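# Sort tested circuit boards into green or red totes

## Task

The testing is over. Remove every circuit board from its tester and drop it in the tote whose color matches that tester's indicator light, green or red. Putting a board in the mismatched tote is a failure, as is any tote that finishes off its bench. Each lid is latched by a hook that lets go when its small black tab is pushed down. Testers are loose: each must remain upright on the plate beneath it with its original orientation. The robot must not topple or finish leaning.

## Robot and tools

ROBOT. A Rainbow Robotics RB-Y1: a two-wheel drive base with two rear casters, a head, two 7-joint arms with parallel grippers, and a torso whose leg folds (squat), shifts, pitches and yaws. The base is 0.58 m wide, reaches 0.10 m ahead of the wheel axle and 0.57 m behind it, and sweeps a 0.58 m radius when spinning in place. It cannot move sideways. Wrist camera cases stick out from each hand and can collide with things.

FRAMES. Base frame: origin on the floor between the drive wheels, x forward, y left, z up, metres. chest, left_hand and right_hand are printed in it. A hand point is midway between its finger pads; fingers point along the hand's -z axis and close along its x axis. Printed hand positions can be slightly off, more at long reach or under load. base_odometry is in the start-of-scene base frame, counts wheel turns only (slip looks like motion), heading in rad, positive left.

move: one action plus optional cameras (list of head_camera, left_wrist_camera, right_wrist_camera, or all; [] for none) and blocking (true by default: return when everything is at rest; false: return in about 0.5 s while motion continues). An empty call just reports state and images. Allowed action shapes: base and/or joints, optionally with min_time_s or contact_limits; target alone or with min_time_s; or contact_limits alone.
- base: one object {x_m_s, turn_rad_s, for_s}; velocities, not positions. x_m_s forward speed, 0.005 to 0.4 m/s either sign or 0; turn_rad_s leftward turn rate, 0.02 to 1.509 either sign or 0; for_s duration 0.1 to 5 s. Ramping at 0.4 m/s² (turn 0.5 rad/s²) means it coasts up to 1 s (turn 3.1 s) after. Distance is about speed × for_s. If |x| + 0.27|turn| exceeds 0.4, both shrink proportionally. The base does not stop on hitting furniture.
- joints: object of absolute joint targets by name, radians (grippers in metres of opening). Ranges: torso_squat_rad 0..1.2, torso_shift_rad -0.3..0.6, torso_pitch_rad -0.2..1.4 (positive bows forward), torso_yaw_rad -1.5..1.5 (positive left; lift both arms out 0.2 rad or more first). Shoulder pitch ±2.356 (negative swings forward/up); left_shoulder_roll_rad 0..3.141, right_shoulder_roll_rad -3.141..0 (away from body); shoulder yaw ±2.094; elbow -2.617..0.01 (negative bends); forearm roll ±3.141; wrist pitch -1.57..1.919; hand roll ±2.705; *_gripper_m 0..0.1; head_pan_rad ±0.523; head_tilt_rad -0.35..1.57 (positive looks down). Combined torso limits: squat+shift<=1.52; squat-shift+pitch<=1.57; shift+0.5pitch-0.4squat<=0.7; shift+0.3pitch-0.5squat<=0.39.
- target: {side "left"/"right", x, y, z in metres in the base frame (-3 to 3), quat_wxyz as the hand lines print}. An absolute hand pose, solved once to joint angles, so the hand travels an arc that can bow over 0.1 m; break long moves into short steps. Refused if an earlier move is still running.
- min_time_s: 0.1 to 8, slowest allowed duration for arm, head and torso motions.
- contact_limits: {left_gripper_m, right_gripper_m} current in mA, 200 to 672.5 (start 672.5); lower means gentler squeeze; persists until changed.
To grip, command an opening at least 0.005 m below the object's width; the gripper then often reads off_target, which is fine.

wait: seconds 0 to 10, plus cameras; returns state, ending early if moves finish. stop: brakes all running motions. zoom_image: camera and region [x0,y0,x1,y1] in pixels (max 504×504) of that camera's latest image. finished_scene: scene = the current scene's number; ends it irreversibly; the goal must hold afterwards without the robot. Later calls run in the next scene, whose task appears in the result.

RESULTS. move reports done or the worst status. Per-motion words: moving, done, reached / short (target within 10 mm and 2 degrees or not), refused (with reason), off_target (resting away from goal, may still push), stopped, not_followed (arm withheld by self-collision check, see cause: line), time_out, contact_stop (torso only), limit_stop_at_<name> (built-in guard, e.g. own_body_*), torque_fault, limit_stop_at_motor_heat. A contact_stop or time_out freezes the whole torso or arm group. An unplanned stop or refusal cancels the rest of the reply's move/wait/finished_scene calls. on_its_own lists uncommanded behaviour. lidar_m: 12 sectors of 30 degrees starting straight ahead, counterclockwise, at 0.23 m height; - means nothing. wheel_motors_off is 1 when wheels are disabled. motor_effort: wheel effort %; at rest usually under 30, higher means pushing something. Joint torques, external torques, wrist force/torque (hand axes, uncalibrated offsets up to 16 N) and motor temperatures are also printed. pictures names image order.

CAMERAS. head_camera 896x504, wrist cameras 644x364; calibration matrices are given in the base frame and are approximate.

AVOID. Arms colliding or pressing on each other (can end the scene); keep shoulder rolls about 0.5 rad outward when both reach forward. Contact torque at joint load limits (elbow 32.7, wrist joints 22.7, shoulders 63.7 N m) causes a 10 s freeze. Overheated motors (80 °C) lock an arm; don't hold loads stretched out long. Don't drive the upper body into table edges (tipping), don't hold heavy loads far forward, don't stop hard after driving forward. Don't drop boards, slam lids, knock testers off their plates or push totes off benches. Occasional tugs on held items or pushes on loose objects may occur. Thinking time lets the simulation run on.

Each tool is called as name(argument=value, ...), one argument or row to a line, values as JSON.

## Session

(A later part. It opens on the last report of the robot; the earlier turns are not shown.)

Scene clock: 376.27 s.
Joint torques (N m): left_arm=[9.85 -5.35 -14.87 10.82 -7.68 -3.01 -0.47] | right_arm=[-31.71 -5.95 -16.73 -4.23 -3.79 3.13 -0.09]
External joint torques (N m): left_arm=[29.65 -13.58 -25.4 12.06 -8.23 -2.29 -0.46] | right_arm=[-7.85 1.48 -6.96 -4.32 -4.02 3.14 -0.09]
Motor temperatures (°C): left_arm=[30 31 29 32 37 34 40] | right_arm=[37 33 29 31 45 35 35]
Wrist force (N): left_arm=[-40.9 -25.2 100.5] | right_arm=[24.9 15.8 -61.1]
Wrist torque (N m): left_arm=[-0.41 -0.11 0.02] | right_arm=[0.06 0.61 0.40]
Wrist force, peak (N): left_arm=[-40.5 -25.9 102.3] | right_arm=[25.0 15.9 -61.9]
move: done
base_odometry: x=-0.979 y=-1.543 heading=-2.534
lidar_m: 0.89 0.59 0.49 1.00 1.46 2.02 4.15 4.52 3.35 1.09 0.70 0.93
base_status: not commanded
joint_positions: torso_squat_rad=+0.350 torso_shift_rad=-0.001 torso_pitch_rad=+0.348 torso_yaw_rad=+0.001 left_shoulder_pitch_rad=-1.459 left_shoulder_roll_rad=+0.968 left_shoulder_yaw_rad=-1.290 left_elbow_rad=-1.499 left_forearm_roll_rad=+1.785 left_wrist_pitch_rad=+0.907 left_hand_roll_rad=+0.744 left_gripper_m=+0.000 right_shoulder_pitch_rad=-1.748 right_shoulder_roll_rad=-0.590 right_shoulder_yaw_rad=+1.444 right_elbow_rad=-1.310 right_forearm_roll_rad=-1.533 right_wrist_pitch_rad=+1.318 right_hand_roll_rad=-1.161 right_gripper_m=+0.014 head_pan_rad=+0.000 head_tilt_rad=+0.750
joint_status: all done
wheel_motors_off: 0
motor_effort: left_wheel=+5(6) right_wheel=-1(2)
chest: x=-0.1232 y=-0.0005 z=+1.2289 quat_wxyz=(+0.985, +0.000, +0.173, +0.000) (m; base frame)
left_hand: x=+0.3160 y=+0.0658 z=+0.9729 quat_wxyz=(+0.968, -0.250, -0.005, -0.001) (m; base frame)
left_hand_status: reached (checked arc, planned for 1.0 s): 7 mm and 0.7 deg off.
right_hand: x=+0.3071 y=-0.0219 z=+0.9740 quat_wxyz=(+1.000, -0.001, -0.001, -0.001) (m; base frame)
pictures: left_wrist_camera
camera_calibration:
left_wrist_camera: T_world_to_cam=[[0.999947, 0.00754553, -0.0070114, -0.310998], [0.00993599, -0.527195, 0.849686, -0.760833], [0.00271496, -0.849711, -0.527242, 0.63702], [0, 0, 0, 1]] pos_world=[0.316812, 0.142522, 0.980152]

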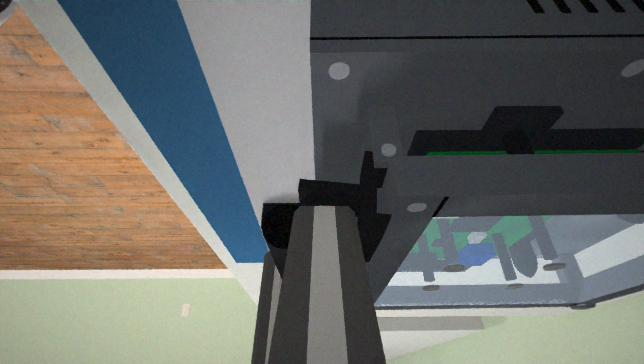

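move(
  target={"side":"right","x":0.308,"y":-0.021,"z":0.986,"quat_wxyz":[1,0,0,0]},
  min_time_s=1,
  cameras=["left_wrist_camera","head_camera"],
)

zoom_image(
  camera="left_wrist_camera",
  region=[220, 80, 480, 260],
)

Scene clock: 385.83 s.
Joint torques (N m): left_arm=[10.15 -4.92 -16.47 11.24 -8.51 -2.78 -0.51] | right_arm=[-43.92 -9.47 -25.08 -6.3 -5.51 4.39 0.33]
External joint torques (N m): left_arm=[29.95 -13.14 -27 12.49 -9.06 -2.06 -0.5] | right_arm=[-20.03 -1.96 -15.27 -6.46 -5.74 4.35 0.33]
Motor temperatures (°C): left_arm=[30 31 30 32 38 34 40] | right_arm=[37 33 29 31 45 35 35]
Wrist force (N): left_arm=[-44.1 -29.3 106.8] | right_arm=[30.7 15.9 -89.5]
Wrist torque (N m): left_arm=[-0.51 -0.30 0.15] | right_arm=[0.06 0.22 0.43]
Wrist force, peak (N): left_arm=[-48.3 -29.5 114.0] | right_arm=[38.5 24.3 -91.8]
move: done
base_odometry: x=-0.979 y=-1.543 heading=-2.534
lidar_m: 0.89 0.58 0.49 0.99 1.45 2.01 4.14 4.52 3.35 1.09 0.70 0.93
base_status: not commanded
joint_positions: torso_squat_rad=+0.350 torso_shift_rad=-0.001 torso_pitch_rad=+0.348 torso_yaw_rad=+0.001 left_shoulder_pitch_rad=-1.459 left_shoulder_roll_rad=+0.968 left_shoulder_yaw_rad=-1.289 left_elbow_rad=-1.499 left_forearm_roll_rad=+1.785 left_wrist_pitch_rad=+0.907 left_hand_roll_rad=+0.744 left_gripper_m=+0.000 right_shoulder_pitch_rad=-1.762 right_shoulder_roll_rad=-0.598 right_shoulder_yaw_rad=+1.435 right_elbow_rad=-1.315 right_forearm_roll_rad=-1.549 right_wrist_pitch_rad=+1.337 right_hand_roll_rad=-1.159 right_gripper_m=+0.014 head_pan_rad=+0.000 head_tilt_rad=+0.750
joint_status: all done
wheel_motors_off: 0
motor_effort: left_wheel=+6(8) right_wheel=-1(2)
chest: x=-0.1231 y=-0.0004 z=+1.2289 quat_wxyz=(+0.985, +0.000, +0.173, +0.000) (m; base frame)
left_hand: x=+0.3161 y=+0.0657 z=+0.9730 quat_wxyz=(+0.968, -0.250, -0.005, -0.001) (m; base frame)
right_hand: x=+0.3073 y=-0.0226 z=+0.9824 quat_wxyz=(+1.000, -0.002, +0.002, -0.001) (m; base frame)
right_hand_status: reached (checked arc, planned for 1.0 s): 4 mm and 0.3 deg off.
pictures: head_camera, left_wrist_camera
camera_calibration:
head_camera: T_world_to_cam=[[0.0373202, -0.99872, 0.0341347, -0.0489809], [-0.870703, -0.0492612, -0.489336, 0.718848], [0.490391, -0.0114591, -0.871427, 1.18396], [0, 0, 0, 1]] pos_world=[0.0471259, 0.0000603344, 1.38517]
left_wrist_camera: T_world_to_cam=[[0.999946, 0.00759242, -0.00713229, -0.310984], [0.0100617, -0.526657, 0.850018, -0.761331], [0.00269742, -0.850044, -0.526705, 0.63649], [0, 0, 0, 1]] pos_world=[0.316911, 0.142445, 0.98017]

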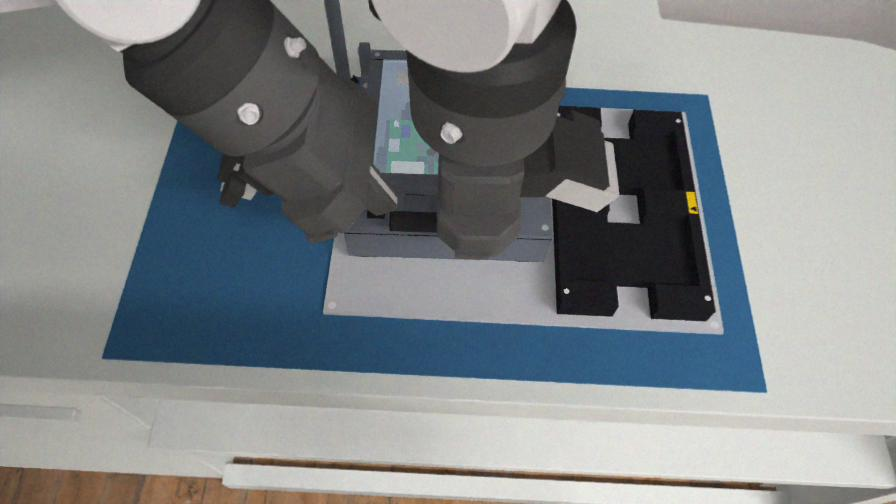

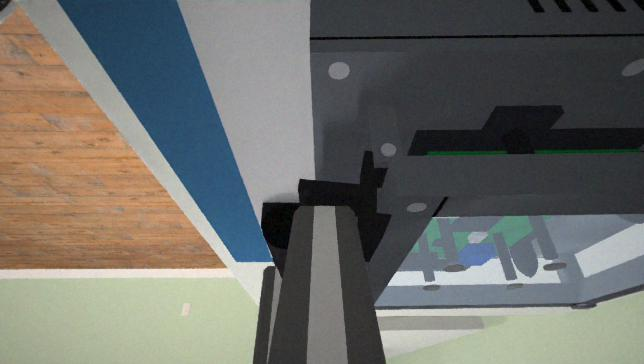

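Scaled by 1.938 from the camera's 644x364 image, which has a finer 920x520 frame.

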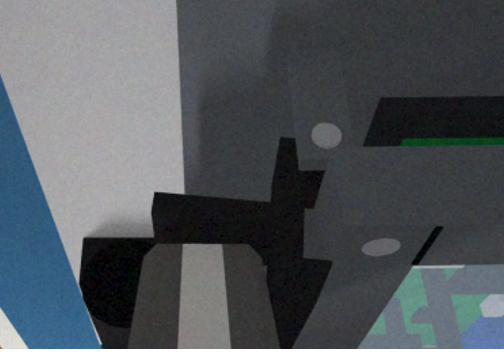

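move(
  target={"side":"right","x":0.308,"y":-0.021,"z":0.972,"quat_wxyz":[1,0,0,0]},
  min_time_s=1,
  cameras=[],
)

move(
  target={"side":"left","x":0.314,"y":0.105,"z":1.02,"quat_wxyz":[0.969,-0.247,0,0]},
  min_time_s=1,
  cameras=["left_wrist_camera","head_camera"],
)

zoom_image(
  camera="left_wrist_camera",
  region=[220, 60, 480, 300],
)

zoom_image(
  camera="head_camera",
  region=[320, 140, 460, 270],
)

Scene clock: 397.10 s.
Joint torques (N m): left_arm=[10.25 -4.89 -16.51 11.07 -8.54 -2.8 -0.52] | right_arm=[-43.97 -9.63 -25.25 -6.13 -5.62 4.38 0.35]
External joint torques (N m): left_arm=[30.05 -13.12 -27.04 12.31 -9.09 -2.08 -0.52] | right_arm=[-20.08 -2.12 -15.44 -6.3 -5.84 4.37 0.35]
Motor temperatures (°C): left_arm=[29 31 30 32 39 34 40] | right_arm=[38 34 30 31 46 35 35]
Wrist force (N): left_arm=[-44.2 -29.1 107.0] | right_arm=[30.6 16.2 -89.1]
Wrist torque (N m): left_arm=[-0.50 -0.30 0.16] | right_arm=[0.04 0.19 0.43]
Wrist force, peak (N): left_arm=[-44.1 -29.8 108.6] | right_arm=[30.8 16.0 -90.3]
move: refused
base_odometry: x=-0.979 y=-1.543 heading=-2.534
lidar_m: 0.90 0.58 0.49 1.00 1.46 2.01 4.15 4.53 3.35 1.09 0.70 0.94
base_status: not commanded
joint_positions: torso_squat_rad=+0.350 torso_shift_rad=-0.001 torso_pitch_rad=+0.348 torso_yaw_rad=+0.001 left_shoulder_pitch_rad=-1.459 left_shoulder_roll_rad=+0.968 left_shoulder_yaw_rad=-1.289 left_elbow_rad=-1.499 left_forearm_roll_rad=+1.785 left_wrist_pitch_rad=+0.907 left_hand_roll_rad=+0.744 left_gripper_m=+0.000 right_shoulder_pitch_rad=-1.762 right_shoulder_roll_rad=-0.598 right_shoulder_yaw_rad=+1.435 right_elbow_rad=-1.315 right_forearm_roll_rad=-1.549 right_wrist_pitch_rad=+1.337 right_hand_roll_rad=-1.159 right_gripper_m=+0.014 head_pan_rad=+0.000 head_tilt_rad=+0.750
joint_status: not commanded
wheel_motors_off: 0
motor_effort: left_wheel=+6(6) right_wheel=-1(1)
chest: x=-0.1231 y=-0.0004 z=+1.2289 quat_wxyz=(+0.985, +0.000, +0.173, +0.000) (m; base frame)
left_hand: x=+0.3161 y=+0.0657 z=+0.9730 quat_wxyz=(+0.968, -0.250, -0.005, -0.001) (m; base frame)
right_hand: x=+0.3073 y=-0.0226 z=+0.9824 quat_wxyz=(+1.000, -0.002, +0.002, -0.001) (m; base frame)
right_hand_status: refused: the robot was not at rest, so the target was not started. Send it again once the robot is at rest.
pictures: none
No camera images: "cameras" was empty.

not run: a stop that you did not command came earlier in this reply.

Scaled by 1.938 from the camera's 644x364 image, which has a finer 920x520 frame.

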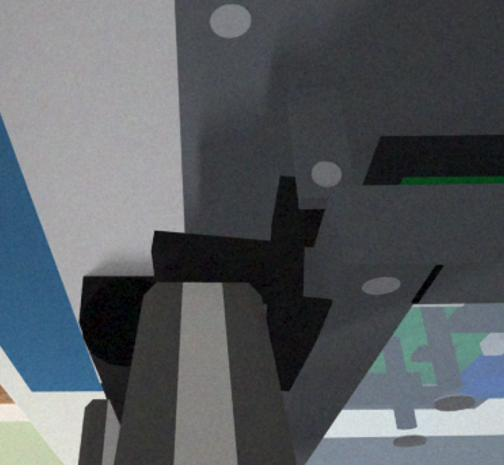

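Scaled by 3.600 from the camera's 896x504 image, which has a finer 1280x720 frame.

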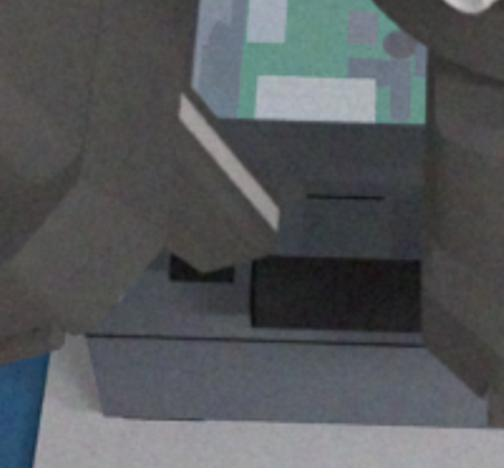

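move(
  target={"side":"left","x":0.314,"y":0.071,"z":0.985,"quat_wxyz":[0.969,-0.247,0,0]},
  min_time_s=1,
  cameras=[],
)

wait(
  seconds=1,
  cameras=[],
)

move(
  target={"side":"left","x":0.314,"y":0.074,"z":0.972,"quat_wxyz":[0.969,-0.247,0,0]},
  min_time_s=1,
  cameras=["left_wrist_camera","head_camera"],
)

zoom_image(
  camera="left_wrist_camera",
  region=[220, 60, 480, 300],
)

zoom_image(
  camera="head_camera",
  region=[320, 140, 460, 270],
)

Scene clock: 414.90 s.
Joint torques (N m): left_arm=[-19.35 9.19 11.73 -1.62 0.89 -0.24 0.51] | right_arm=[-29.08 -8.85 -14.39 -0.56 0.01 -0.63 0.47]
External joint torques (N m): left_arm=[0.35 0.88 1.12 -0.52 0.32 0.46 0.52] | right_arm=[-5.18 -1.35 -4.57 -0.72 -0.21 -0.63 0.47]
Motor temperatures (°C): left_arm=[29 31 30 32 40 34 40] | right_arm=[40 34 30 31 46 36 35]
Wrist force (N): left_arm=[-1.4 3.5 -8.5] | right_arm=[0.5 8.8 -25.4]
Wrist torque (N m): left_arm=[-0.27 -0.39 -0.20] | right_arm=[-0.18 1.05 0.30]
Wrist force, peak (N): left_arm=[-44.5 -29.6 108.2] | right_arm=[30.7 16.1 -90.8]
move: done
base_odometry: x=-0.979 y=-1.543 heading=-2.534
lidar_m: 0.89 0.58 0.48 1.00 1.46 2.02 4.15 4.51 3.35 1.09 0.71 0.93
base_status: not commanded
joint_positions: torso_squat_rad=+0.350 torso_shift_rad=+0.000 torso_pitch_rad=+0.350 torso_yaw_rad=+0.000 left_shoulder_pitch_rad=-1.475 left_shoulder_roll_rad=+0.994 left_shoulder_yaw_rad=-1.281 left_elbow_rad=-1.522 left_forearm_roll_rad=+1.802 left_wrist_pitch_rad=+0.937 left_hand_roll_rad=+0.753 left_gripper_m=+0.000 right_shoulder_pitch_rad=-1.766 right_shoulder_roll_rad=-0.598 right_shoulder_yaw_rad=+1.433 right_elbow_rad=-1.316 right_forearm_roll_rad=-1.550 right_wrist_pitch_rad=+1.339 right_hand_roll_rad=-1.159 right_gripper_m=+0.014 head_pan_rad=+0.000 head_tilt_rad=+0.750
joint_status: all done
wheel_motors_off: 0
motor_effort: left_wheel=+5(8) right_wheel=-2(2)
chest: x=-0.1219 y=-0.0007 z=+1.2287 quat_wxyz=(+0.985, +0.000, +0.174, +0.000) (m; base frame)
left_hand: x=+0.3148 y=+0.0701 z=+0.9834 quat_wxyz=(+0.969, -0.247, +0.001, +0.000) (m; base frame)
left_hand_status: reached (checked arc, planned for 1.0 s): 2 mm and 0.1 deg off.
right_hand: x=+0.3082 y=-0.0218 z=+0.9836 quat_wxyz=(+1.000, -0.001, +0.002, +0.000) (m; base frame)
pictures: none
No camera images: "cameras" was empty.

Scene clock: 415.90 s.
Joint torques (N m): left_arm=[-19.46 9.17 11.77 -1.67 0.96 -0.25 0.49] | right_arm=[-29.24 -8.86 -14.31 -0.39 -0.05 -0.59 0.38]
External joint torques (N m): left_arm=[0.24 0.87 1.16 -0.57 0.39 0.46 0.5] | right_arm=[-5.34 -1.36 -4.48 -0.54 -0.27 -0.59 0.38]
Motor temperatures (°C): left_arm=[29 31 30 32 40 34 40] | right_arm=[40 34 30 31 46 36 35]
Wrist force (N): left_arm=[-1.5 3.4 -8.4] | right_arm=[0.2 8.8 -24.9]
Wrist torque (N m): left_arm=[-0.25 -0.40 -0.21] | right_arm=[-0.17 1.03 0.33]
Wrist force, peak (N): left_arm=[-1.6 3.6 -8.8] | right_arm=[0.5 9.1 -26.1]
base_odometry: x=-0.979 y=-1.543 heading=-2.534
lidar_m: 0.89 0.59 0.48 1.00 1.46 2.01 4.15 4.52 3.34 1.09 0.71 0.94
base_status: not commanded
joint_positions: torso_squat_rad=+0.350 torso_shift_rad=+0.000 torso_pitch_rad=+0.350 torso_yaw_rad=+0.000 left_shoulder_pitch_rad=-1.475 left_shoulder_roll_rad=+0.994 left_shoulder_yaw_rad=-1.281 left_elbow_rad=-1.522 left_forearm_roll_rad=+1.802 left_wrist_pitch_rad=+0.937 left_hand_roll_rad=+0.753 left_gripper_m=+0.000 right_shoulder_pitch_rad=-1.766 right_shoulder_roll_rad=-0.598 right_shoulder_yaw_rad=+1.433 right_elbow_rad=-1.316 right_forearm_roll_rad=-1.550 right_wrist_pitch_rad=+1.339 right_hand_roll_rad=-1.159 right_gripper_m=+0.014 head_pan_rad=+0.000 head_tilt_rad=+0.750
joint_status: all done
wheel_motors_off: 0
motor_effort: left_wheel=+3(8) right_wheel=-1(2)
chest: x=-0.1219 y=-0.0007 z=+1.2287 quat_wxyz=(+0.985, +0.000, +0.174, +0.000) (m; base frame)
left_hand: x=+0.3148 y=+0.0701 z=+0.9834 quat_wxyz=(+0.969, -0.247, +0.001, +0.000) (m; base frame)
left_hand_status: reached (checked arc, planned for 1.0 s): 2 mm and 0.1 deg off.
right_hand: x=+0.3082 y=-0.0218 z=+0.9836 quat_wxyz=(+1.000, -0.001, +0.002, +0.000) (m; base frame)
wait: 1.00 s; at rest by 0.27 s
pictures: none
No camera images: "cameras" was empty.

Scene clock: 417.23 s.
Joint torques (N m): left_arm=[-11.42 3.25 4 2.83 -1.44 -2.26 -0.27] | right_arm=[-23.04 -3.5 -11.55 -0.3 -0.21 -2.77 0.36]
External joint torques (N m): left_arm=[8.18 -5.13 -6.54 4.02 -2 -1.56 -0.26] | right_arm=[0.88 4.02 -1.71 -0.48 -0.44 -2.77 0.36]
Motor temperatures (°C): left_arm=[29 31 30 32 40 34 40] | right_arm=[40 34 30 31 46 36 35]
Wrist force (N): left_arm=[-15.3 -2.6 21.6] | right_arm=[1.7 1.0 -6.4]
Wrist torque (N m): left_arm=[-0.23 -0.39 -0.23] | right_arm=[-0.36 1.32 0.55]
Wrist force, peak (N): left_arm=[-15.2 -2.0 23.3] | right_arm=[3.1 10.0 -37.3]
move: done
base_odometry: x=-0.979 y=-1.543 heading=-2.535
lidar_m: 0.89 0.59 0.48 0.99 1.46 2.01 4.15 4.52 3.35 1.09 0.70 0.93
base_status: not commanded
joint_positions: torso_squat_rad=+0.350 torso_shift_rad=-0.001 torso_pitch_rad=+0.349 torso_yaw_rad=+0.000 left_shoulder_pitch_rad=-1.455 left_shoulder_roll_rad=+0.992 left_shoulder_yaw_rad=-1.286 left_elbow_rad=-1.514 left_forearm_roll_rad=+1.795 left_wrist_pitch_rad=+0.918 left_hand_roll_rad=+0.736 left_gripper_m=+0.000 right_shoulder_pitch_rad=-1.767 right_shoulder_roll_rad=-0.600 right_shoulder_yaw_rad=+1.432 right_elbow_rad=-1.316 right_forearm_roll_rad=-1.550 right_wrist_pitch_rad=+1.339 right_hand_roll_rad=-1.159 right_gripper_m=+0.014 head_pan_rad=+0.000 head_tilt_rad=+0.750
joint_status: all done
wheel_motors_off: 0
motor_effort: left_wheel=-1(5) right_wheel=+3(4)
chest: x=-0.1227 y=-0.0008 z=+1.2288 quat_wxyz=(+0.985, +0.000, +0.173, +0.000) (m; base frame)
left_hand: x=+0.3141 y=+0.0738 z=+0.9744 quat_wxyz=(+0.969, -0.247, -0.002, -0.001) (m; base frame)
left_hand_status: reached (checked arc, planned for 1.0 s): 2 mm and 0.2 deg off.
right_hand: x=+0.3085 y=-0.0221 z=+0.9852 quat_wxyz=(+1.000, -0.001, +0.000, -0.001) (m; base frame)
pictures: head_camera, left_wrist_camera
camera_calibration:
head_camera: T_world_to_cam=[[0.0365615, -0.998753, 0.0339854, -0.0492435], [-0.871109, -0.0485177, -0.488687, 0.718316], [0.489726, -0.0117379, -0.871797, 1.18408], [0, 0, 0, 1]] pos_world=[0.0476554, -0.000432485, 1.38498]
left_wrist_camera: T_world_to_cam=[[0.999865, 0.00746726, -0.0146292, -0.30165], [0.0163606, -0.531453, 0.84693, -0.756919], [-0.00145049, -0.847055, -0.531504, 0.649871], [0, 0, 0, 1]] pos_world=[0.314935, 0.150461, 0.982053]

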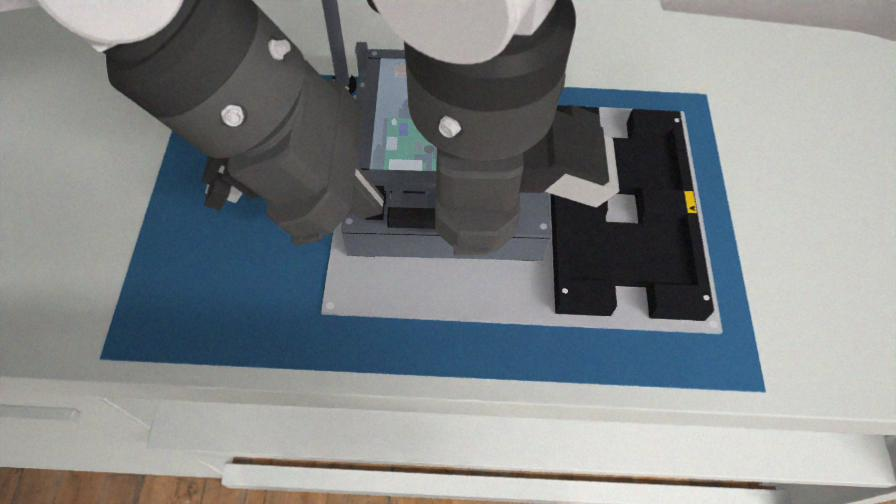

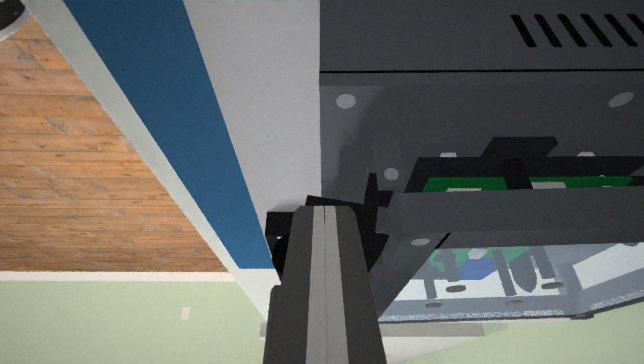

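Scaled by 1.938 from the camera's 644x364 image, which has a finer 920x520 frame.

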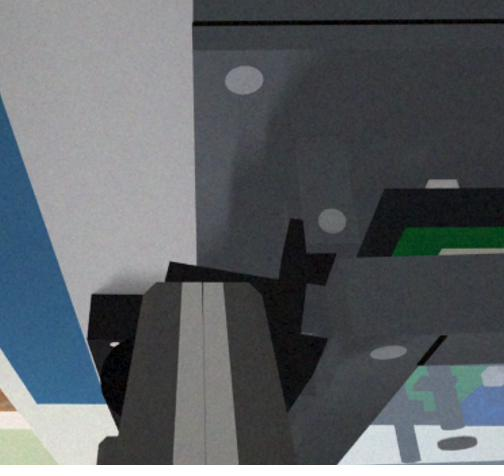

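Scaled by 3.600 from the camera's 896x504 image, which has a finer 1280x720 frame.

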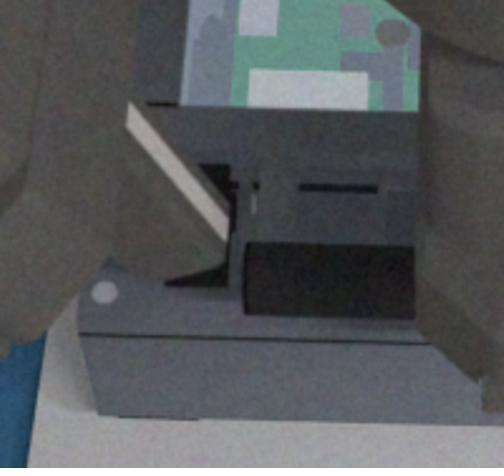

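move(
  target={"side":"right","x":0.309,"y":-0.0215,"z":1.0,"quat_wxyz":[0.9995,0,-0.03,0]},
  min_time_s=1,
  cameras=["head_camera","left_wrist_camera"],
)

Scene clock: 422.60 s.
Joint torques (N m): left_arm=[-11.85 3.21 4.46 2.59 -1.76 -2.75 -0.24] | right_arm=[-28.09 -5.3 -13.45 -0.1 0.65 -2.94 -0.25]
External joint torques (N m): left_arm=[7.75 -5.17 -6.08 3.78 -2.32 -2.05 -0.24] | right_arm=[-4.5 2.24 -3.26 -0.42 0.32 -2.91 -0.25]
Motor temperatures (°C): left_arm=[29 31 30 32 39 34 40] | right_arm=[39 34 30 31 46 36 35]
Wrist force (N): left_arm=[-16.3 -1.9 25.0] | right_arm=[-3.6 1.1 -18.3]
Wrist torque (N m): left_arm=[-0.20 -0.31 -0.24] | right_arm=[-0.33 1.49 0.47]
Wrist force, peak (N): left_arm=[-20.8 -1.9 33.0] | right_arm=[16.1 -1.7 -24.8]
move: done
base_odometry: x=-0.979 y=-1.543 heading=-2.535
lidar_m: 0.89 0.59 0.49 1.00 1.47 2.02 4.15 4.52 3.34 1.08 0.71 0.93
base_status: not commanded
joint_positions: torso_squat_rad=+0.350 torso_shift_rad=-0.001 torso_pitch_rad=+0.349 torso_yaw_rad=+0.000 left_shoulder_pitch_rad=-1.454 left_shoulder_roll_rad=+0.992 left_shoulder_yaw_rad=-1.286 left_elbow_rad=-1.514 left_forearm_roll_rad=+1.795 left_wrist_pitch_rad=+0.918 left_hand_roll_rad=+0.736 left_gripper_m=+0.000 right_shoulder_pitch_rad=-1.793 right_shoulder_roll_rad=-0.638 right_shoulder_yaw_rad=+1.434 right_elbow_rad=-1.407 right_forearm_roll_rad=-1.514 right_wrist_pitch_rad=+1.333 right_hand_roll_rad=-1.226 right_gripper_m=+0.014 head_pan_rad=+0.000 head_tilt_rad=+0.750
joint_status: all done
wheel_motors_off: 0
motor_effort: left_wheel=+0(2) right_wheel=+1(4)
chest: x=-0.1226 y=-0.0008 z=+1.2288 quat_wxyz=(+0.985, +0.000, +0.173, +0.000) (m; base frame)
left_hand: x=+0.3140 y=+0.0738 z=+0.9743 quat_wxyz=(+0.969, -0.247, -0.002, +0.000) (m; base frame)
right_hand: x=+0.3086 y=-0.0221 z=+0.9989 quat_wxyz=(+1.000, -0.001, -0.026, +0.000) (m; base frame)
right_hand_status: reached (checked arc, planned for 1.0 s): 1 mm and 0.5 deg off.
pictures: head_camera, left_wrist_camera
camera_calibration:
head_camera: T_world_to_cam=[[0.0366257, -0.998752, 0.0339615, -0.0492067], [-0.871114, -0.0485619, -0.488675, 0.718306], [0.489714, -0.0116862, -0.871805, 1.18408], [0, 0, 0, 1]] pos_world=[0.0476669, -0.000425449, 1.38498]
left_wrist_camera: T_world_to_cam=[[0.999861, 0.00755322, -0.01489, -0.301349], [0.016627, -0.531581, 0.846845, -0.756803], [-0.00151881, -0.846974, -0.531632, 0.650032], [0, 0, 0, 1]] pos_world=[0.314878, 0.150535, 0.981985]

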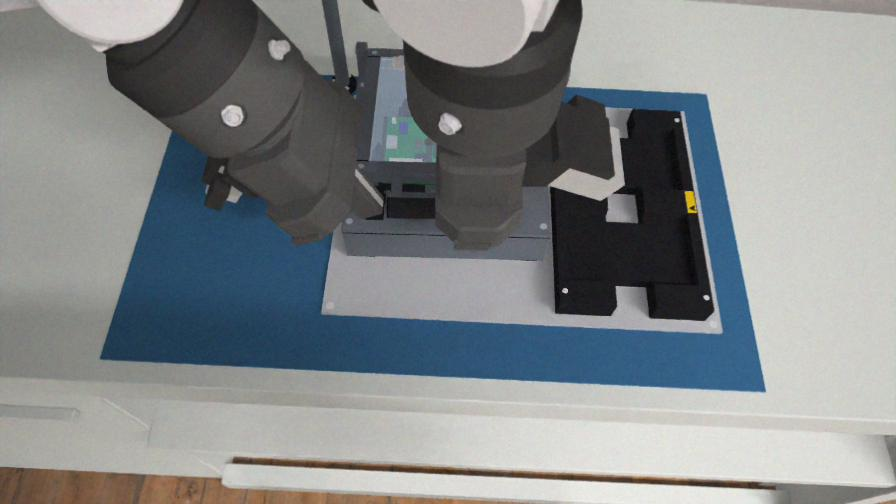

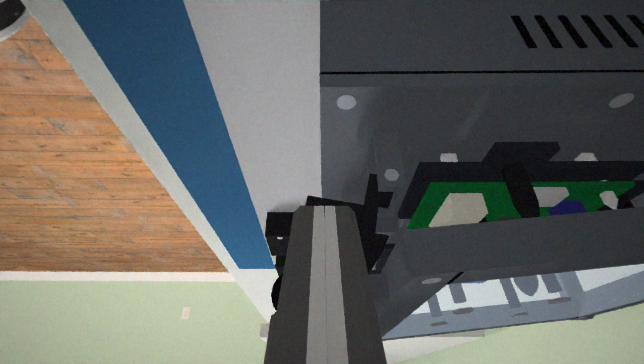

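move(
  target={"side":"left","x":0.310,"y":0.11,"z":1.03,"quat_wxyz":[0.969,-0.247,0,0]},
  min_time_s=1,
  cameras=[],
)

move(
  target={"side":"left","x":0.25,"y":0.17,"z":1.12,"quat_wxyz":[1,0,0,0]},
  min_time_s=1,
  cameras=[],
)

move(
  joints={"left_shoulder_pitch_rad":-1.905,"left_shoulder_roll_rad":1.941,"left_shoulder_yaw_rad":-1.193,"left_elbow_rad":-2.249,"left_forearm_roll_rad":2.042,"left_wrist_pitch_rad":1.619,"left_hand_roll_rad":0.851},
  cameras=["head_camera"],
)

move(
  target={"side":"right","x":0.318,"y":-0.0215,"z":1.0435,"quat_wxyz":[0.985,0,-0.174,0]},
  min_time_s=1.5,
  cameras=["head_camera"],
)

Scene clock: 442.47 s.
Joint torques (N m): left_arm=[-18.38 9.3 11.95 -0.89 0.87 -0.36 -0.29] | right_arm=[-27.68 -5.33 -13.5 1.85 2.21 -3.31 -0.22]
External joint torques (N m): left_arm=[0.33 0.38 1.07 -0.47 0.26 0.32 -0.29] | right_arm=[-4.09 2.2 -3.31 1.54 1.89 -3.27 -0.22]
Motor temperatures (°C): left_arm=[29 31 30 32 38 34 40] | right_arm=[39 34 30 31 46 36 35]
Wrist force (N): left_arm=[-1.5 3.7 -8.4] | right_arm=[-9.0 1.8 -14.6]
Wrist torque (N m): left_arm=[-0.30 -0.40 -0.19] | right_arm=[-0.31 1.57 0.44]
Wrist force, peak (N): left_arm=[-16.5 -2.2 25.2] | right_arm=[-4.0 1.3 -20.2]
move: done
base_odometry: x=-0.979 y=-1.543 heading=-2.535
lidar_m: 0.89 0.59 0.49 1.00 1.47 2.02 4.14 4.52 3.34 1.09 0.69 0.92
base_status: not commanded
joint_positions: torso_squat_rad=+0.350 torso_shift_rad=+0.000 torso_pitch_rad=+0.349 torso_yaw_rad=+0.000 left_shoulder_pitch_rad=-1.497 left_shoulder_roll_rad=+1.158 left_shoulder_yaw_rad=-1.231 left_elbow_rad=-1.621 left_forearm_roll_rad=+1.890 left_wrist_pitch_rad=+1.012 left_hand_roll_rad=+0.716 left_gripper_m=+0.000 right_shoulder_pitch_rad=-1.793 right_shoulder_roll_rad=-0.638 right_shoulder_yaw_rad=+1.434 right_elbow_rad=-1.407 right_forearm_roll_rad=-1.515 right_wrist_pitch_rad=+1.333 right_hand_roll_rad=-1.226 right_gripper_m=+0.014 head_pan_rad=+0.000 head_tilt_rad=+0.750
joint_status: all done
wheel_motors_off: 0
motor_effort: left_wheel=+0(1) right_wheel=+3(5)
chest: x=-0.1222 y=-0.0008 z=+1.2288 quat_wxyz=(+0.985, +0.001, +0.174, +0.000) (m; base frame)
left_hand: x=+0.3104 y=+0.1097 z=+1.0292 quat_wxyz=(+0.969, -0.247, +0.001, +0.000) (m; base frame)
left_hand_status: reached (checked arc, planned for 1.0 s): 1 mm and 0.1 deg off.
right_hand: x=+0.3086 y=-0.0221 z=+0.9985 quat_wxyz=(+1.000, -0.001, -0.025, +0.000) (m; base frame)
pictures: none
No camera images: "cameras" was empty.

Scene clock: 443.80 s.
Joint torques (N m): left_arm=[-15.89 6.77 8.79 1.09 0.2 -0.06 0.15] | right_arm=[-27.53 -5.65 -13.56 1.96 2.18 -3.3 -0.31]
External joint torques (N m): left_arm=[0.73 0.39 -1.2 -0.58 0.17 -0.01 0.15] | right_arm=[-3.94 1.87 -3.37 1.65 1.85 -3.27 -0.31]
Motor temperatures (°C): left_arm=[29 31 30 32 38 34 40] | right_arm=[38 34 30 31 46 36 35]
Wrist force (N): left_arm=[-1.8 0.7 -9.3] | right_arm=[-9.1 2.6 -15.9]
Wrist torque (N m): left_arm=[-0.11 -0.40 -0.21] | right_arm=[-0.28 1.46 0.44]
Wrist force, peak (N): left_arm=[-1.5 0.8 -9.6] | right_arm=[-7.9 3.9 -17.2]
move: done
base_odometry: x=-0.979 y=-1.543 heading=-2.535
lidar_m: 0.89 0.59 0.49 1.00 1.46 2.01 4.14 4.52 3.35 1.08 0.69 0.93
base_status: not commanded
joint_positions: torso_squat_rad=+0.350 torso_shift_rad=+0.000 torso_pitch_rad=+0.350 torso_yaw_rad=+0.000 left_shoulder_pitch_rad=-1.821 left_shoulder_roll_rad=+1.279 left_shoulder_yaw_rad=-1.256 left_elbow_rad=-1.945 left_forearm_roll_rad=+1.755 left_wrist_pitch_rad=+1.520 left_hand_roll_rad=+1.144 left_gripper_m=+0.000 right_shoulder_pitch_rad=-1.793 right_shoulder_roll_rad=-0.638 right_shoulder_yaw_rad=+1.434 right_elbow_rad=-1.408 right_forearm_roll_rad=-1.515 right_wrist_pitch_rad=+1.333 right_hand_roll_rad=-1.226 right_gripper_m=+0.014 head_pan_rad=+0.000 head_tilt_rad=+0.750
joint_status: all done
wheel_motors_off: 0
motor_effort: left_wheel=+0(1) right_wheel=+4(5)
chest: x=-0.1222 y=-0.0008 z=+1.2288 quat_wxyz=(+0.985, +0.001, +0.174, +0.000) (m; base frame)
left_hand: x=+0.2508 y=+0.1705 z=+1.1199 quat_wxyz=(+1.000, +0.000, -0.001, -0.001) (m; base frame)
left_hand_status: reached (checked arc, planned for 1.0 s): 1 mm and 0.2 deg off.
right_hand: x=+0.3086 y=-0.0221 z=+0.9985 quat_wxyz=(+1.000, -0.001, -0.025, +0.000) (m; base frame)
pictures: none
No camera images: "cameras" was empty.

Scene clock: 445.13 s.
Joint torques (N m): left_arm=[-7.73 2.85 8.75 3.38 0.11 -0.03 0.41] | right_arm=[-27.43 -6.21 -13.38 1.49 1.96 -3.24 -0.17]
External joint torques (N m): left_arm=[0.14 -0.27 0.62 -0.53 0.08 0.03 0.41] | right_arm=[-3.85 1.32 -3.19 1.18 1.64 -3.21 -0.17]
Motor temperatures (°C): left_arm=[29 31 30 32 38 34 40] | right_arm=[38 34 29 31 46 36 35]
Wrist force (N): left_arm=[-1.7 0.6 -9.3] | right_arm=[-7.1 2.1 -15.4]
Wrist torque (N m): left_arm=[-0.11 -0.38 -0.19] | right_arm=[-0.28 1.49 0.45]
Wrist force, peak (N): left_arm=[-1.0 1.0 -10.2] | right_arm=[-6.1 1.0 -19.5]
move: done
base_odometry: x=-0.979 y=-1.543 heading=-2.535
lidar_m: 0.89 0.59 0.48 1.00 1.45 2.01 4.15 4.52 3.34 1.08 0.70 0.93
base_status: not commanded
joint_positions: torso_squat_rad=+0.350 torso_shift_rad=+0.000 torso_pitch_rad=+0.350 torso_yaw_rad=+0.000 left_shoulder_pitch_rad=-1.905 left_shoulder_roll_rad=+1.941 left_shoulder_yaw_rad=-1.193 left_elbow_rad=-2.249 left_forearm_roll_rad=+2.042 left_wrist_pitch_rad=+1.619 left_hand_roll_rad=+0.851 left_gripper_m=+0.000 right_shoulder_pitch_rad=-1.793 right_shoulder_roll_rad=-0.637 right_shoulder_yaw_rad=+1.434 right_elbow_rad=-1.407 right_forearm_roll_rad=-1.515 right_wrist_pitch_rad=+1.333 right_hand_roll_rad=-1.226 right_gripper_m=+0.014 head_pan_rad=+0.000 head_tilt_rad=+0.750
joint_status: all done
wheel_motors_off: 0
motor_effort: left_wheel=-1(2) right_wheel=+6(6)
chest: x=-0.1221 y=-0.0009 z=+1.2288 quat_wxyz=(+0.985, +0.001, +0.174, +0.000) (m; base frame)
left_hand: x=+0.1499 y=+0.2991 z=+1.1995 quat_wxyz=(+1.000, +0.000, -0.001, +0.000) (m; base frame)
right_hand: x=+0.3086 y=-0.0220 z=+0.9984 quat_wxyz=(+1.000, -0.001, -0.025, +0.001) (m; base frame)
pictures: head_camera
camera_calibration:
head_camera: T_world_to_cam=[[0.0364563, -0.998761, 0.0338649, -0.0492122], [-0.871619, -0.048355, -0.487792, 0.717585], [0.488826, -0.0117342, -0.872302, 1.18425], [0, 0, 0, 1]] pos_world=[0.048364, -0.000556267, 1.38472]

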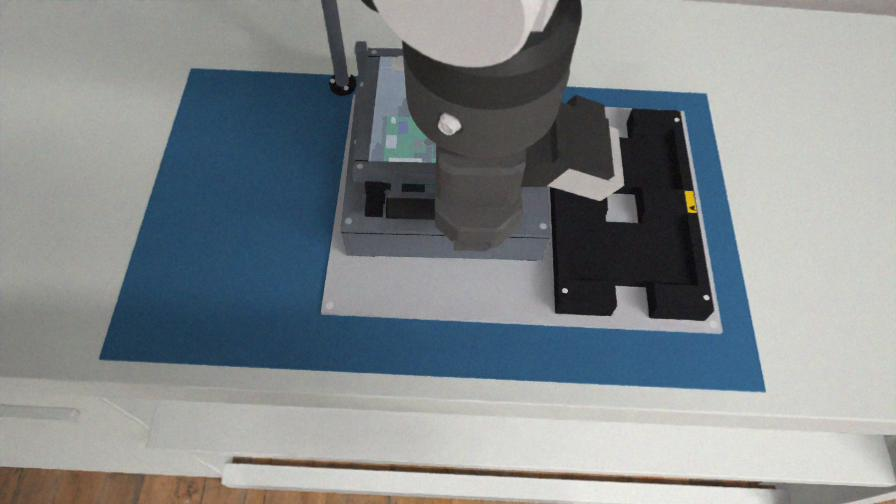

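Scene clock: 446.97 s.
Joint torques (N m): left_arm=[-7.73 2.93 8.77 3.38 0.07 0.05 0.38] | right_arm=[-24.74 -12.78 -9.57 7.05 6.36 -0.91 -0.01]
External joint torques (N m): left_arm=[0.14 -0.18 0.64 -0.53 0.05 0.11 0.38] | right_arm=[-2.72 -5.45 1.25 6.15 5.48 -0.89 -0.03]
Motor temperatures (°C): left_arm=[29 31 30 32 38 34 40] | right_arm=[38 34 29 31 46 36 35]
Wrist force (N): left_arm=[-1.9 0.8 -9.7] | right_arm=[-21.4 9.8 2.3]
Wrist torque (N m): left_arm=[-0.16 -0.40 -0.21] | right_arm=[-0.22 1.80 0.35]
Wrist force, peak (N): left_arm=[-2.0 0.7 -9.8] | right_arm=[7.6 6.3 -25.7]
move: done
base_odometry: x=-0.979 y=-1.543 heading=-2.535
lidar_m: 0.89 0.59 0.49 1.00 1.45 2.02 4.15 4.52 3.34 1.09 0.71 0.93
base_status: not commanded
joint_positions: torso_squat_rad=+0.350 torso_shift_rad=+0.000 torso_pitch_rad=+0.349 torso_yaw_rad=+0.000 left_shoulder_pitch_rad=-1.905 left_shoulder_roll_rad=+1.941 left_shoulder_yaw_rad=-1.193 left_elbow_rad=-2.249 left_forearm_roll_rad=+2.042 left_wrist_pitch_rad=+1.619 left_hand_roll_rad=+0.851 left_gripper_m=+0.000 right_shoulder_pitch_rad=-1.890 right_shoulder_roll_rad=-0.746 right_shoulder_yaw_rad=+1.478 right_elbow_rad=-1.739 right_forearm_roll_rad=-1.256 right_wrist_pitch_rad=+1.308 right_hand_roll_rad=-1.543 right_gripper_m=+0.014 head_pan_rad=+0.000 head_tilt_rad=+0.750
joint_status: all done
wheel_motors_off: 0
motor_effort: left_wheel=-2(4) right_wheel=+4(7)
chest: x=-0.1224 y=-0.0008 z=+1.2288 quat_wxyz=(+0.985, +0.001, +0.174, +0.000) (m; base frame)
left_hand: x=+0.1497 y=+0.2992 z=+1.1996 quat_wxyz=(+1.000, +0.000, -0.001, +0.000) (m; base frame)
right_hand: x=+0.3165 y=-0.0207 z=+1.0431 quat_wxyz=(+0.985, +0.000, -0.172, +0.001) (m; base frame)
right_hand_status: reached (checked arc, planned for 1.5 s): 2 mm and 0.2 deg off.
pictures: head_camera
camera_calibration:
head_camera: T_world_to_cam=[[0.0365066, -0.998757, 0.0339341, -0.0492274], [-0.871448, -0.0484368, -0.488091, 0.717771], [0.489128, -0.0117533, -0.872133, 1.18422], [0, 0, 0, 1]] pos_world=[0.0480604, -0.000481215, 1.38481]

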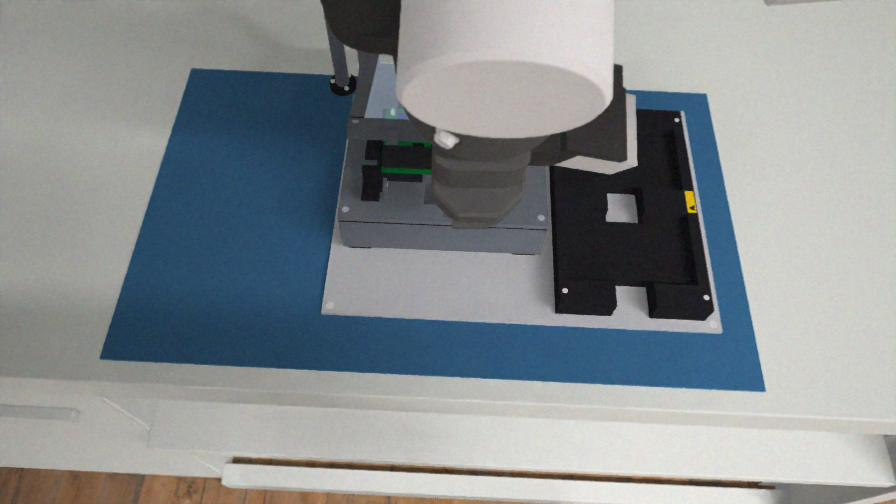

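move(
  contact_limits={"right_gripper_m":280},
  cameras=["right_wrist_camera","head_camera"],
)

Scene clock: 454.40 s.
Joint torques (N m): left_arm=[-7.93 2.76 8.58 3.39 0.07 -0.04 0.36] | right_arm=[-24.09 -12.47 -9.5 7.57 6.2 -1.02 -0.04]
External joint torques (N m): left_arm=[-0.06 -0.35 0.45 -0.52 0.05 0.02 0.35] | right_arm=[-2.09 -5.14 1.32 6.66 5.32 -1.01 -0.06]
Motor temperatures (°C): left_arm=[29 31 30 32 38 34 40] | right_arm=[38 34 29 31 46 35 35]
Wrist force (N): left_arm=[-1.8 0.5 -9.5] | right_arm=[-21.2 9.0 4.0]
Wrist torque (N m): left_arm=[-0.11 -0.40 -0.20] | right_arm=[-0.14 1.53 0.40]
Wrist force, peak (N): left_arm=[-2.1 0.3 -9.9] | right_arm=[-22.0 9.0 5.4]
base_odometry: x=-0.979 y=-1.543 heading=-2.535
lidar_m: 0.89 0.58 0.49 1.01 1.46 2.02 4.15 4.52 3.34 1.09 0.70 0.92
base_status: not commanded
joint_positions: torso_squat_rad=+0.350 torso_shift_rad=+0.000 torso_pitch_rad=+0.349 torso_yaw_rad=+0.000 left_shoulder_pitch_rad=-1.905 left_shoulder_roll_rad=+1.941 left_shoulder_yaw_rad=-1.193 left_elbow_rad=-2.249 left_forearm_roll_rad=+2.042 left_wrist_pitch_rad=+1.619 left_hand_roll_rad=+0.851 left_gripper_m=+0.000 right_shoulder_pitch_rad=-1.891 right_shoulder_roll_rad=-0.746 right_shoulder_yaw_rad=+1.478 right_elbow_rad=-1.739 right_forearm_roll_rad=-1.256 right_wrist_pitch_rad=+1.308 right_hand_roll_rad=-1.543 right_gripper_m=+0.015 head_pan_rad=+0.000 head_tilt_rad=+0.750
joint_status: not commanded
wheel_motors_off: 0
motor_effort: left_wheel=+0(3) right_wheel=+4(6)
contact_limits: right_gripper_m 280 mA
chest: x=-0.1224 y=-0.0008 z=+1.2288 quat_wxyz=(+0.985, +0.001, +0.174, +0.000) (m; base frame)
left_hand: x=+0.1496 y=+0.2992 z=+1.1996 quat_wxyz=(+1.000, +0.000, -0.001, +0.000) (m; base frame)
right_hand: x=+0.3165 y=-0.0207 z=+1.0432 quat_wxyz=(+0.985, +0.000, -0.173, +0.001) (m; base frame)
pictures: head_camera, right_wrist_camera
camera_calibration:
head_camera: T_world_to_cam=[[0.0365047, -0.998757, 0.0339364, -0.0492292], [-0.87142, -0.0484369, -0.488141, 0.717811], [0.489178, -0.0117534, -0.872105, 1.18421], [0, 0, 0, 1]] pos_world=[0.0480191, -0.00048097, 1.38482]
right_wrist_camera: T_world_to_cam=[[-0.934388, 0.0179384, -0.355805, 0.669759], [-0.143292, 0.89546, 0.421448, -0.342546], [0.32617, 0.44478, -0.834137, 0.84784], [0, 0, 0, 1]] pos_world=[0.300191, -0.0823804, 1.08988]

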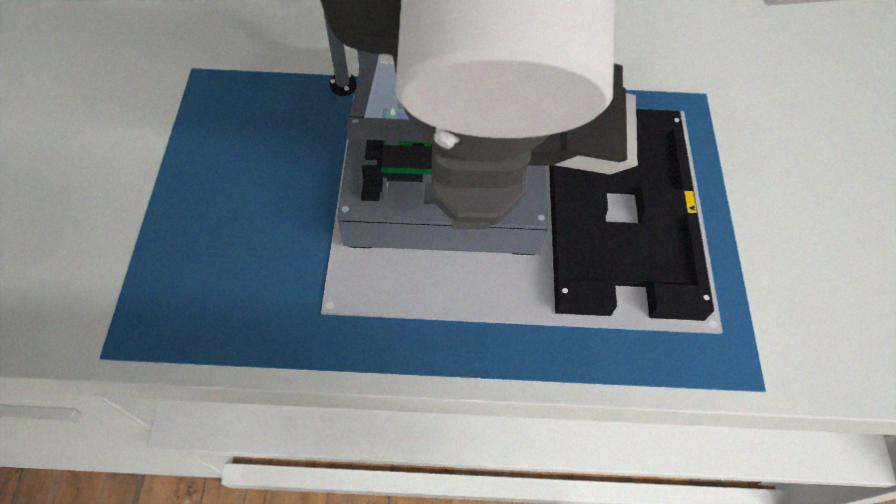

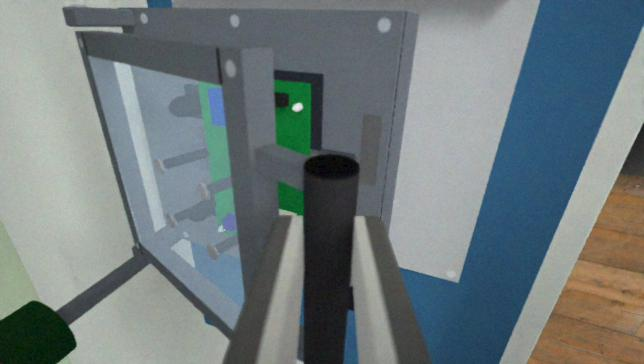

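move(
  target={"side":"right","x":0.312,"y":-0.0215,"z":1.0455,"quat_wxyz":[0.985,0,-0.174,0]},
  min_time_s=1,
  cameras=["head_camera"],
)

Scene clock: 462.80 s.
Joint torques (N m): left_arm=[-7.71 2.93 8.77 3.35 0.05 0 0.44] | right_arm=[-23.87 -11.82 -11.75 2.65 2.92 1.06 -0.18]
External joint torques (N m): left_arm=[0.16 -0.18 0.64 -0.56 0.02 0.07 0.44] | right_arm=[-2.05 -4.54 -0.92 1.76 2.04 1.06 -0.2]
Motor temperatures (°C): left_arm=[29 31 29 32 38 34 40] | right_arm=[38 34 29 31 47 35 35]
Wrist force (N): left_arm=[-1.7 0.5 -9.8] | right_arm=[-6.9 14.9 -14.0]
Wrist torque (N m): left_arm=[-0.11 -0.37 -0.20] | right_arm=[0.00 1.03 0.39]
Wrist force, peak (N): left_arm=[-1.8 0.7 -10.0] | right_arm=[-21.6 9.0 3.3]
move: done
base_odometry: x=-0.979 y=-1.543 heading=-2.535
lidar_m: 0.90 0.59 0.49 1.00 1.46 2.01 4.14 4.52 3.34 1.09 0.70 0.93
base_status: not commanded
joint_positions: torso_squat_rad=+0.350 torso_shift_rad=+0.000 torso_pitch_rad=+0.350 torso_yaw_rad=+0.000 left_shoulder_pitch_rad=-1.905 left_shoulder_roll_rad=+1.941 left_shoulder_yaw_rad=-1.193 left_elbow_rad=-2.249 left_forearm_roll_rad=+2.042 left_wrist_pitch_rad=+1.619 left_hand_roll_rad=+0.851 left_gripper_m=+0.000 right_shoulder_pitch_rad=-1.894 right_shoulder_roll_rad=-0.753 right_shoulder_yaw_rad=+1.477 right_elbow_rad=-1.765 right_forearm_roll_rad=-1.255 right_wrist_pitch_rad=+1.316 right_hand_roll_rad=-1.563 right_gripper_m=+0.015 head_pan_rad=+0.000 head_tilt_rad=+0.750
joint_status: all done
wheel_motors_off: 0
motor_effort: left_wheel=-1(3) right_wheel=+4(6)
contact_limits: right_gripper_m 280 mA
chest: x=-0.1221 y=-0.0008 z=+1.2288 quat_wxyz=(+0.985, +0.000, +0.174, +0.000) (m; base frame)
left_hand: x=+0.1499 y=+0.2992 z=+1.1995 quat_wxyz=(+1.000, +0.000, -0.001, +0.000) (m; base frame)
right_hand: x=+0.3116 y=-0.0210 z=+1.0447 quat_wxyz=(+0.985, +0.000, -0.173, +0.001) (m; base frame)
right_hand_status: reached (checked arc, planned for 1.0 s): 1 mm and 0.2 deg off.
pictures: head_camera
camera_calibration:
head_camera: T_world_to_cam=[[0.0365868, -0.998754, 0.0339432, -0.0492003], [-0.87158, -0.0485079, -0.487848, 0.717638], [0.488887, -0.0117354, -0.872268, 1.18424], [0, 0, 0, 1]] pos_world=[0.0483219, -0.000430349, 1.38474]

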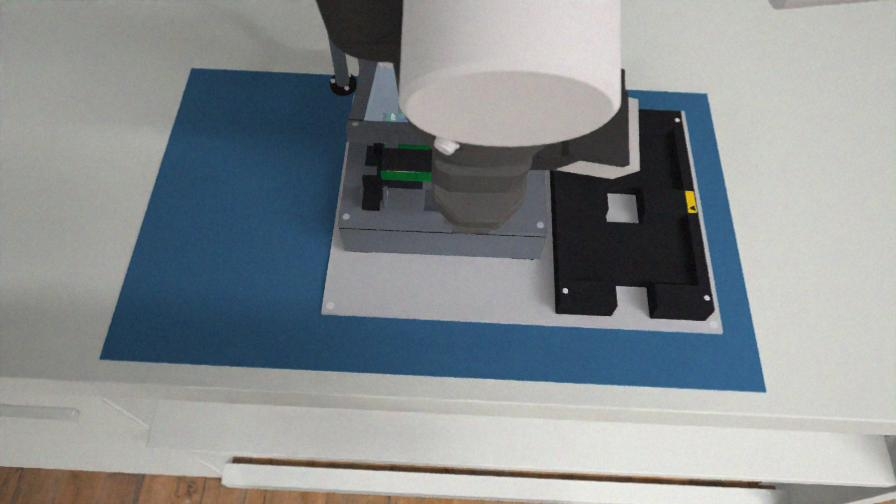

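move(
  target={"side":"right","x":0.323,"y":-0.0215,"z":1.080,"quat_wxyz":[0.966,0,-0.259,0]},
  min_time_s=1.2,
  cameras=[],
)

move(
  target={"side":"right","x":0.341,"y":-0.0215,"z":1.105,"quat_wxyz":[0.94,0,-0.342,0]},
  min_time_s=1.2,
  cameras=["head_camera"],
)

Scene clock: 471.50 s.
Joint torques (N m): left_arm=[-7.99 2.9 8.58 3.31 0.1 0.03 0.36] | right_arm=[-23 -7.93 -11.02 2.94 3.31 -0.56 -0.25]
External joint torques (N m): left_arm=[-0.12 -0.21 0.46 -0.6 0.08 0.1 0.36] | right_arm=[-1.85 -0.74 -0.23 1.6 2.13 -0.71 -0.28]
Motor temperatures (°C): left_arm=[29 31 29 32 38 34 40] | right_arm=[38 34 29 31 46 35 35]
Wrist force (N): left_arm=[-1.7 0.5 -9.7] | right_arm=[-9.0 8.7 -8.8]
Wrist torque (N m): left_arm=[-0.12 -0.38 -0.19] | right_arm=[-0.13 0.94 0.48]
Wrist force, peak (N): left_arm=[-2.0 0.8 -9.8] | right_arm=[-10.5 18.0 -11.6]
move: done
base_odometry: x=-0.979 y=-1.543 heading=-2.535
lidar_m: 0.90 0.59 0.49 1.00 1.46 2.01 4.14 4.53 3.35 1.09 0.70 0.93
base_status: not commanded
joint_positions: torso_squat_rad=+0.350 torso_shift_rad=+0.000 torso_pitch_rad=+0.350 torso_yaw_rad=+0.000 left_shoulder_pitch_rad=-1.905 left_shoulder_roll_rad=+1.941 left_shoulder_yaw_rad=-1.193 left_elbow_rad=-2.249 left_forearm_roll_rad=+2.042 left_wrist_pitch_rad=+1.619 left_hand_roll_rad=+0.851 left_gripper_m=+0.000 right_shoulder_pitch_rad=-1.958 right_shoulder_roll_rad=-0.789 right_shoulder_yaw_rad=+1.490 right_elbow_rad=-1.886 right_forearm_roll_rad=-1.118 right_wrist_pitch_rad=+1.358 right_hand_roll_rad=-1.693 right_gripper_m=+0.012 head_pan_rad=+0.000 head_tilt_rad=+0.750
joint_status: all done
wheel_motors_off: 0
motor_effort: left_wheel=-2(3) right_wheel=+3(7)
contact_limits: right_gripper_m 280 mA
chest: x=-0.1221 y=-0.0008 z=+1.2287 quat_wxyz=(+0.985, +0.001, +0.174, +0.000) (m; base frame)
left_hand: x=+0.1500 y=+0.2992 z=+1.1994 quat_wxyz=(+1.000, +0.000, -0.001, +0.000) (m; base frame)
right_hand: x=+0.3227 y=-0.0215 z=+1.0796 quat_wxyz=(+0.966, +0.000, -0.258, +0.000) (m; base frame)
right_hand_status: reached (checked arc, planned for 1.2 s): 1 mm and 0.1 deg off.
pictures: none
No camera images: "cameras" was empty.

Scene clock: 473.03 s.
Joint torques (N m): left_arm=[-7.96 2.76 8.76 3.41 0.04 0.05 0.36] | right_arm=[-20.81 -7.72 -9.37 3.85 3.48 -1.02 -0.28]
External joint torques (N m): left_arm=[-0.09 -0.35 0.64 -0.5 0.01 0.11 0.36] | right_arm=[0.06 -0.56 1.31 2.24 2.05 -1.31 -0.32]
Motor temperatures (°C): left_arm=[29 31 29 32 38 34 40] | right_arm=[38 34 29 31 46 35 35]
Wrist force (N): left_arm=[-1.7 0.8 -9.4] | right_arm=[-8.5 5.6 3.4]
Wrist torque (N m): left_arm=[-0.13 -0.38 -0.21] | right_arm=[-0.26 0.90 0.48]
Wrist force, peak (N): left_arm=[-1.7 0.5 -9.9] | right_arm=[-9.9 13.7 -7.3]
move: done
base_odometry: x=-0.979 y=-1.543 heading=-2.535
lidar_m: 0.89 0.59 0.49 0.99 1.47 2.01 4.15 4.52 3.36 1.09 0.70 0.93
base_status: not commanded
joint_positions: torso_squat_rad=+0.350 torso_shift_rad=+0.000 torso_pitch_rad=+0.349 torso_yaw_rad=+0.000 left_shoulder_pitch_rad=-1.905 left_shoulder_roll_rad=+1.941 left_shoulder_yaw_rad=-1.193 left_elbow_rad=-2.249 left_forearm_roll_rad=+2.042 left_wrist_pitch_rad=+1.619 left_hand_roll_rad=+0.851 left_gripper_m=+0.000 right_shoulder_pitch_rad=-1.996 right_shoulder_roll_rad=-0.798 right_shoulder_yaw_rad=+1.520 right_elbow_rad=-1.949 right_forearm_roll_rad=-0.958 right_wrist_pitch_rad=+1.394 right_hand_roll_rad=-1.789 right_gripper_m=+0.009 head_pan_rad=+0.000 head_tilt_rad=+0.750
joint_status: all done
wheel_motors_off: 0
motor_effort: left_wheel=-1(3) right_wheel=+5(6)
contact_limits: right_gripper_m 280 mA
chest: x=-0.1222 y=-0.0008 z=+1.2288 quat_wxyz=(+0.985, +0.001, +0.174, +0.000) (m; base frame)
left_hand: x=+0.1498 y=+0.2991 z=+1.1995 quat_wxyz=(+1.000, +0.000, -0.001, +0.000) (m; base frame)
right_hand: x=+0.3405 y=-0.0214 z=+1.1051 quat_wxyz=(+0.940, +0.000, -0.342, +0.000) (m; base frame)
right_hand_status: reached (checked arc, planned for 1.2 s): 1 mm and 0.1 deg off.
pictures: head_camera
camera_calibration:
head_camera: T_world_to_cam=[[0.0364804, -0.998759, 0.0339198, -0.0492308], [-0.871517, -0.0484053, -0.48797, 0.717718], [0.489006, -0.0117603, -0.872201, 1.18422], [0, 0, 0, 1]] pos_world=[0.0482069, -0.000501498, 1.38478]

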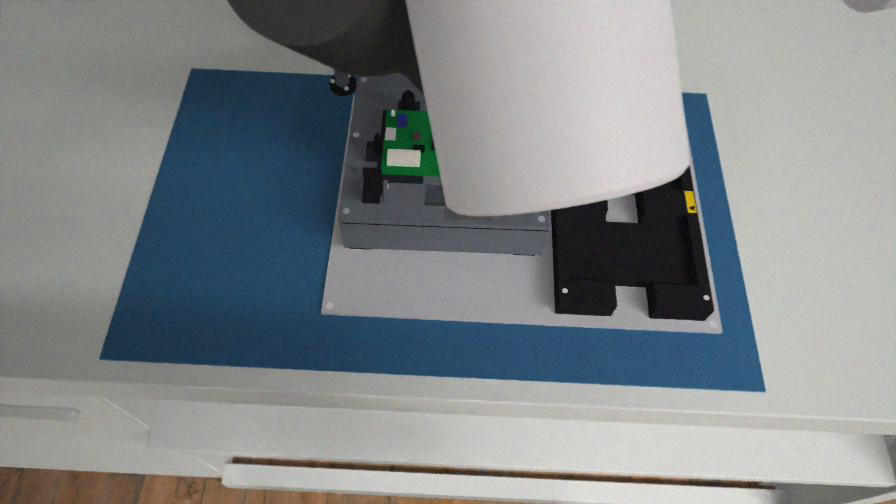

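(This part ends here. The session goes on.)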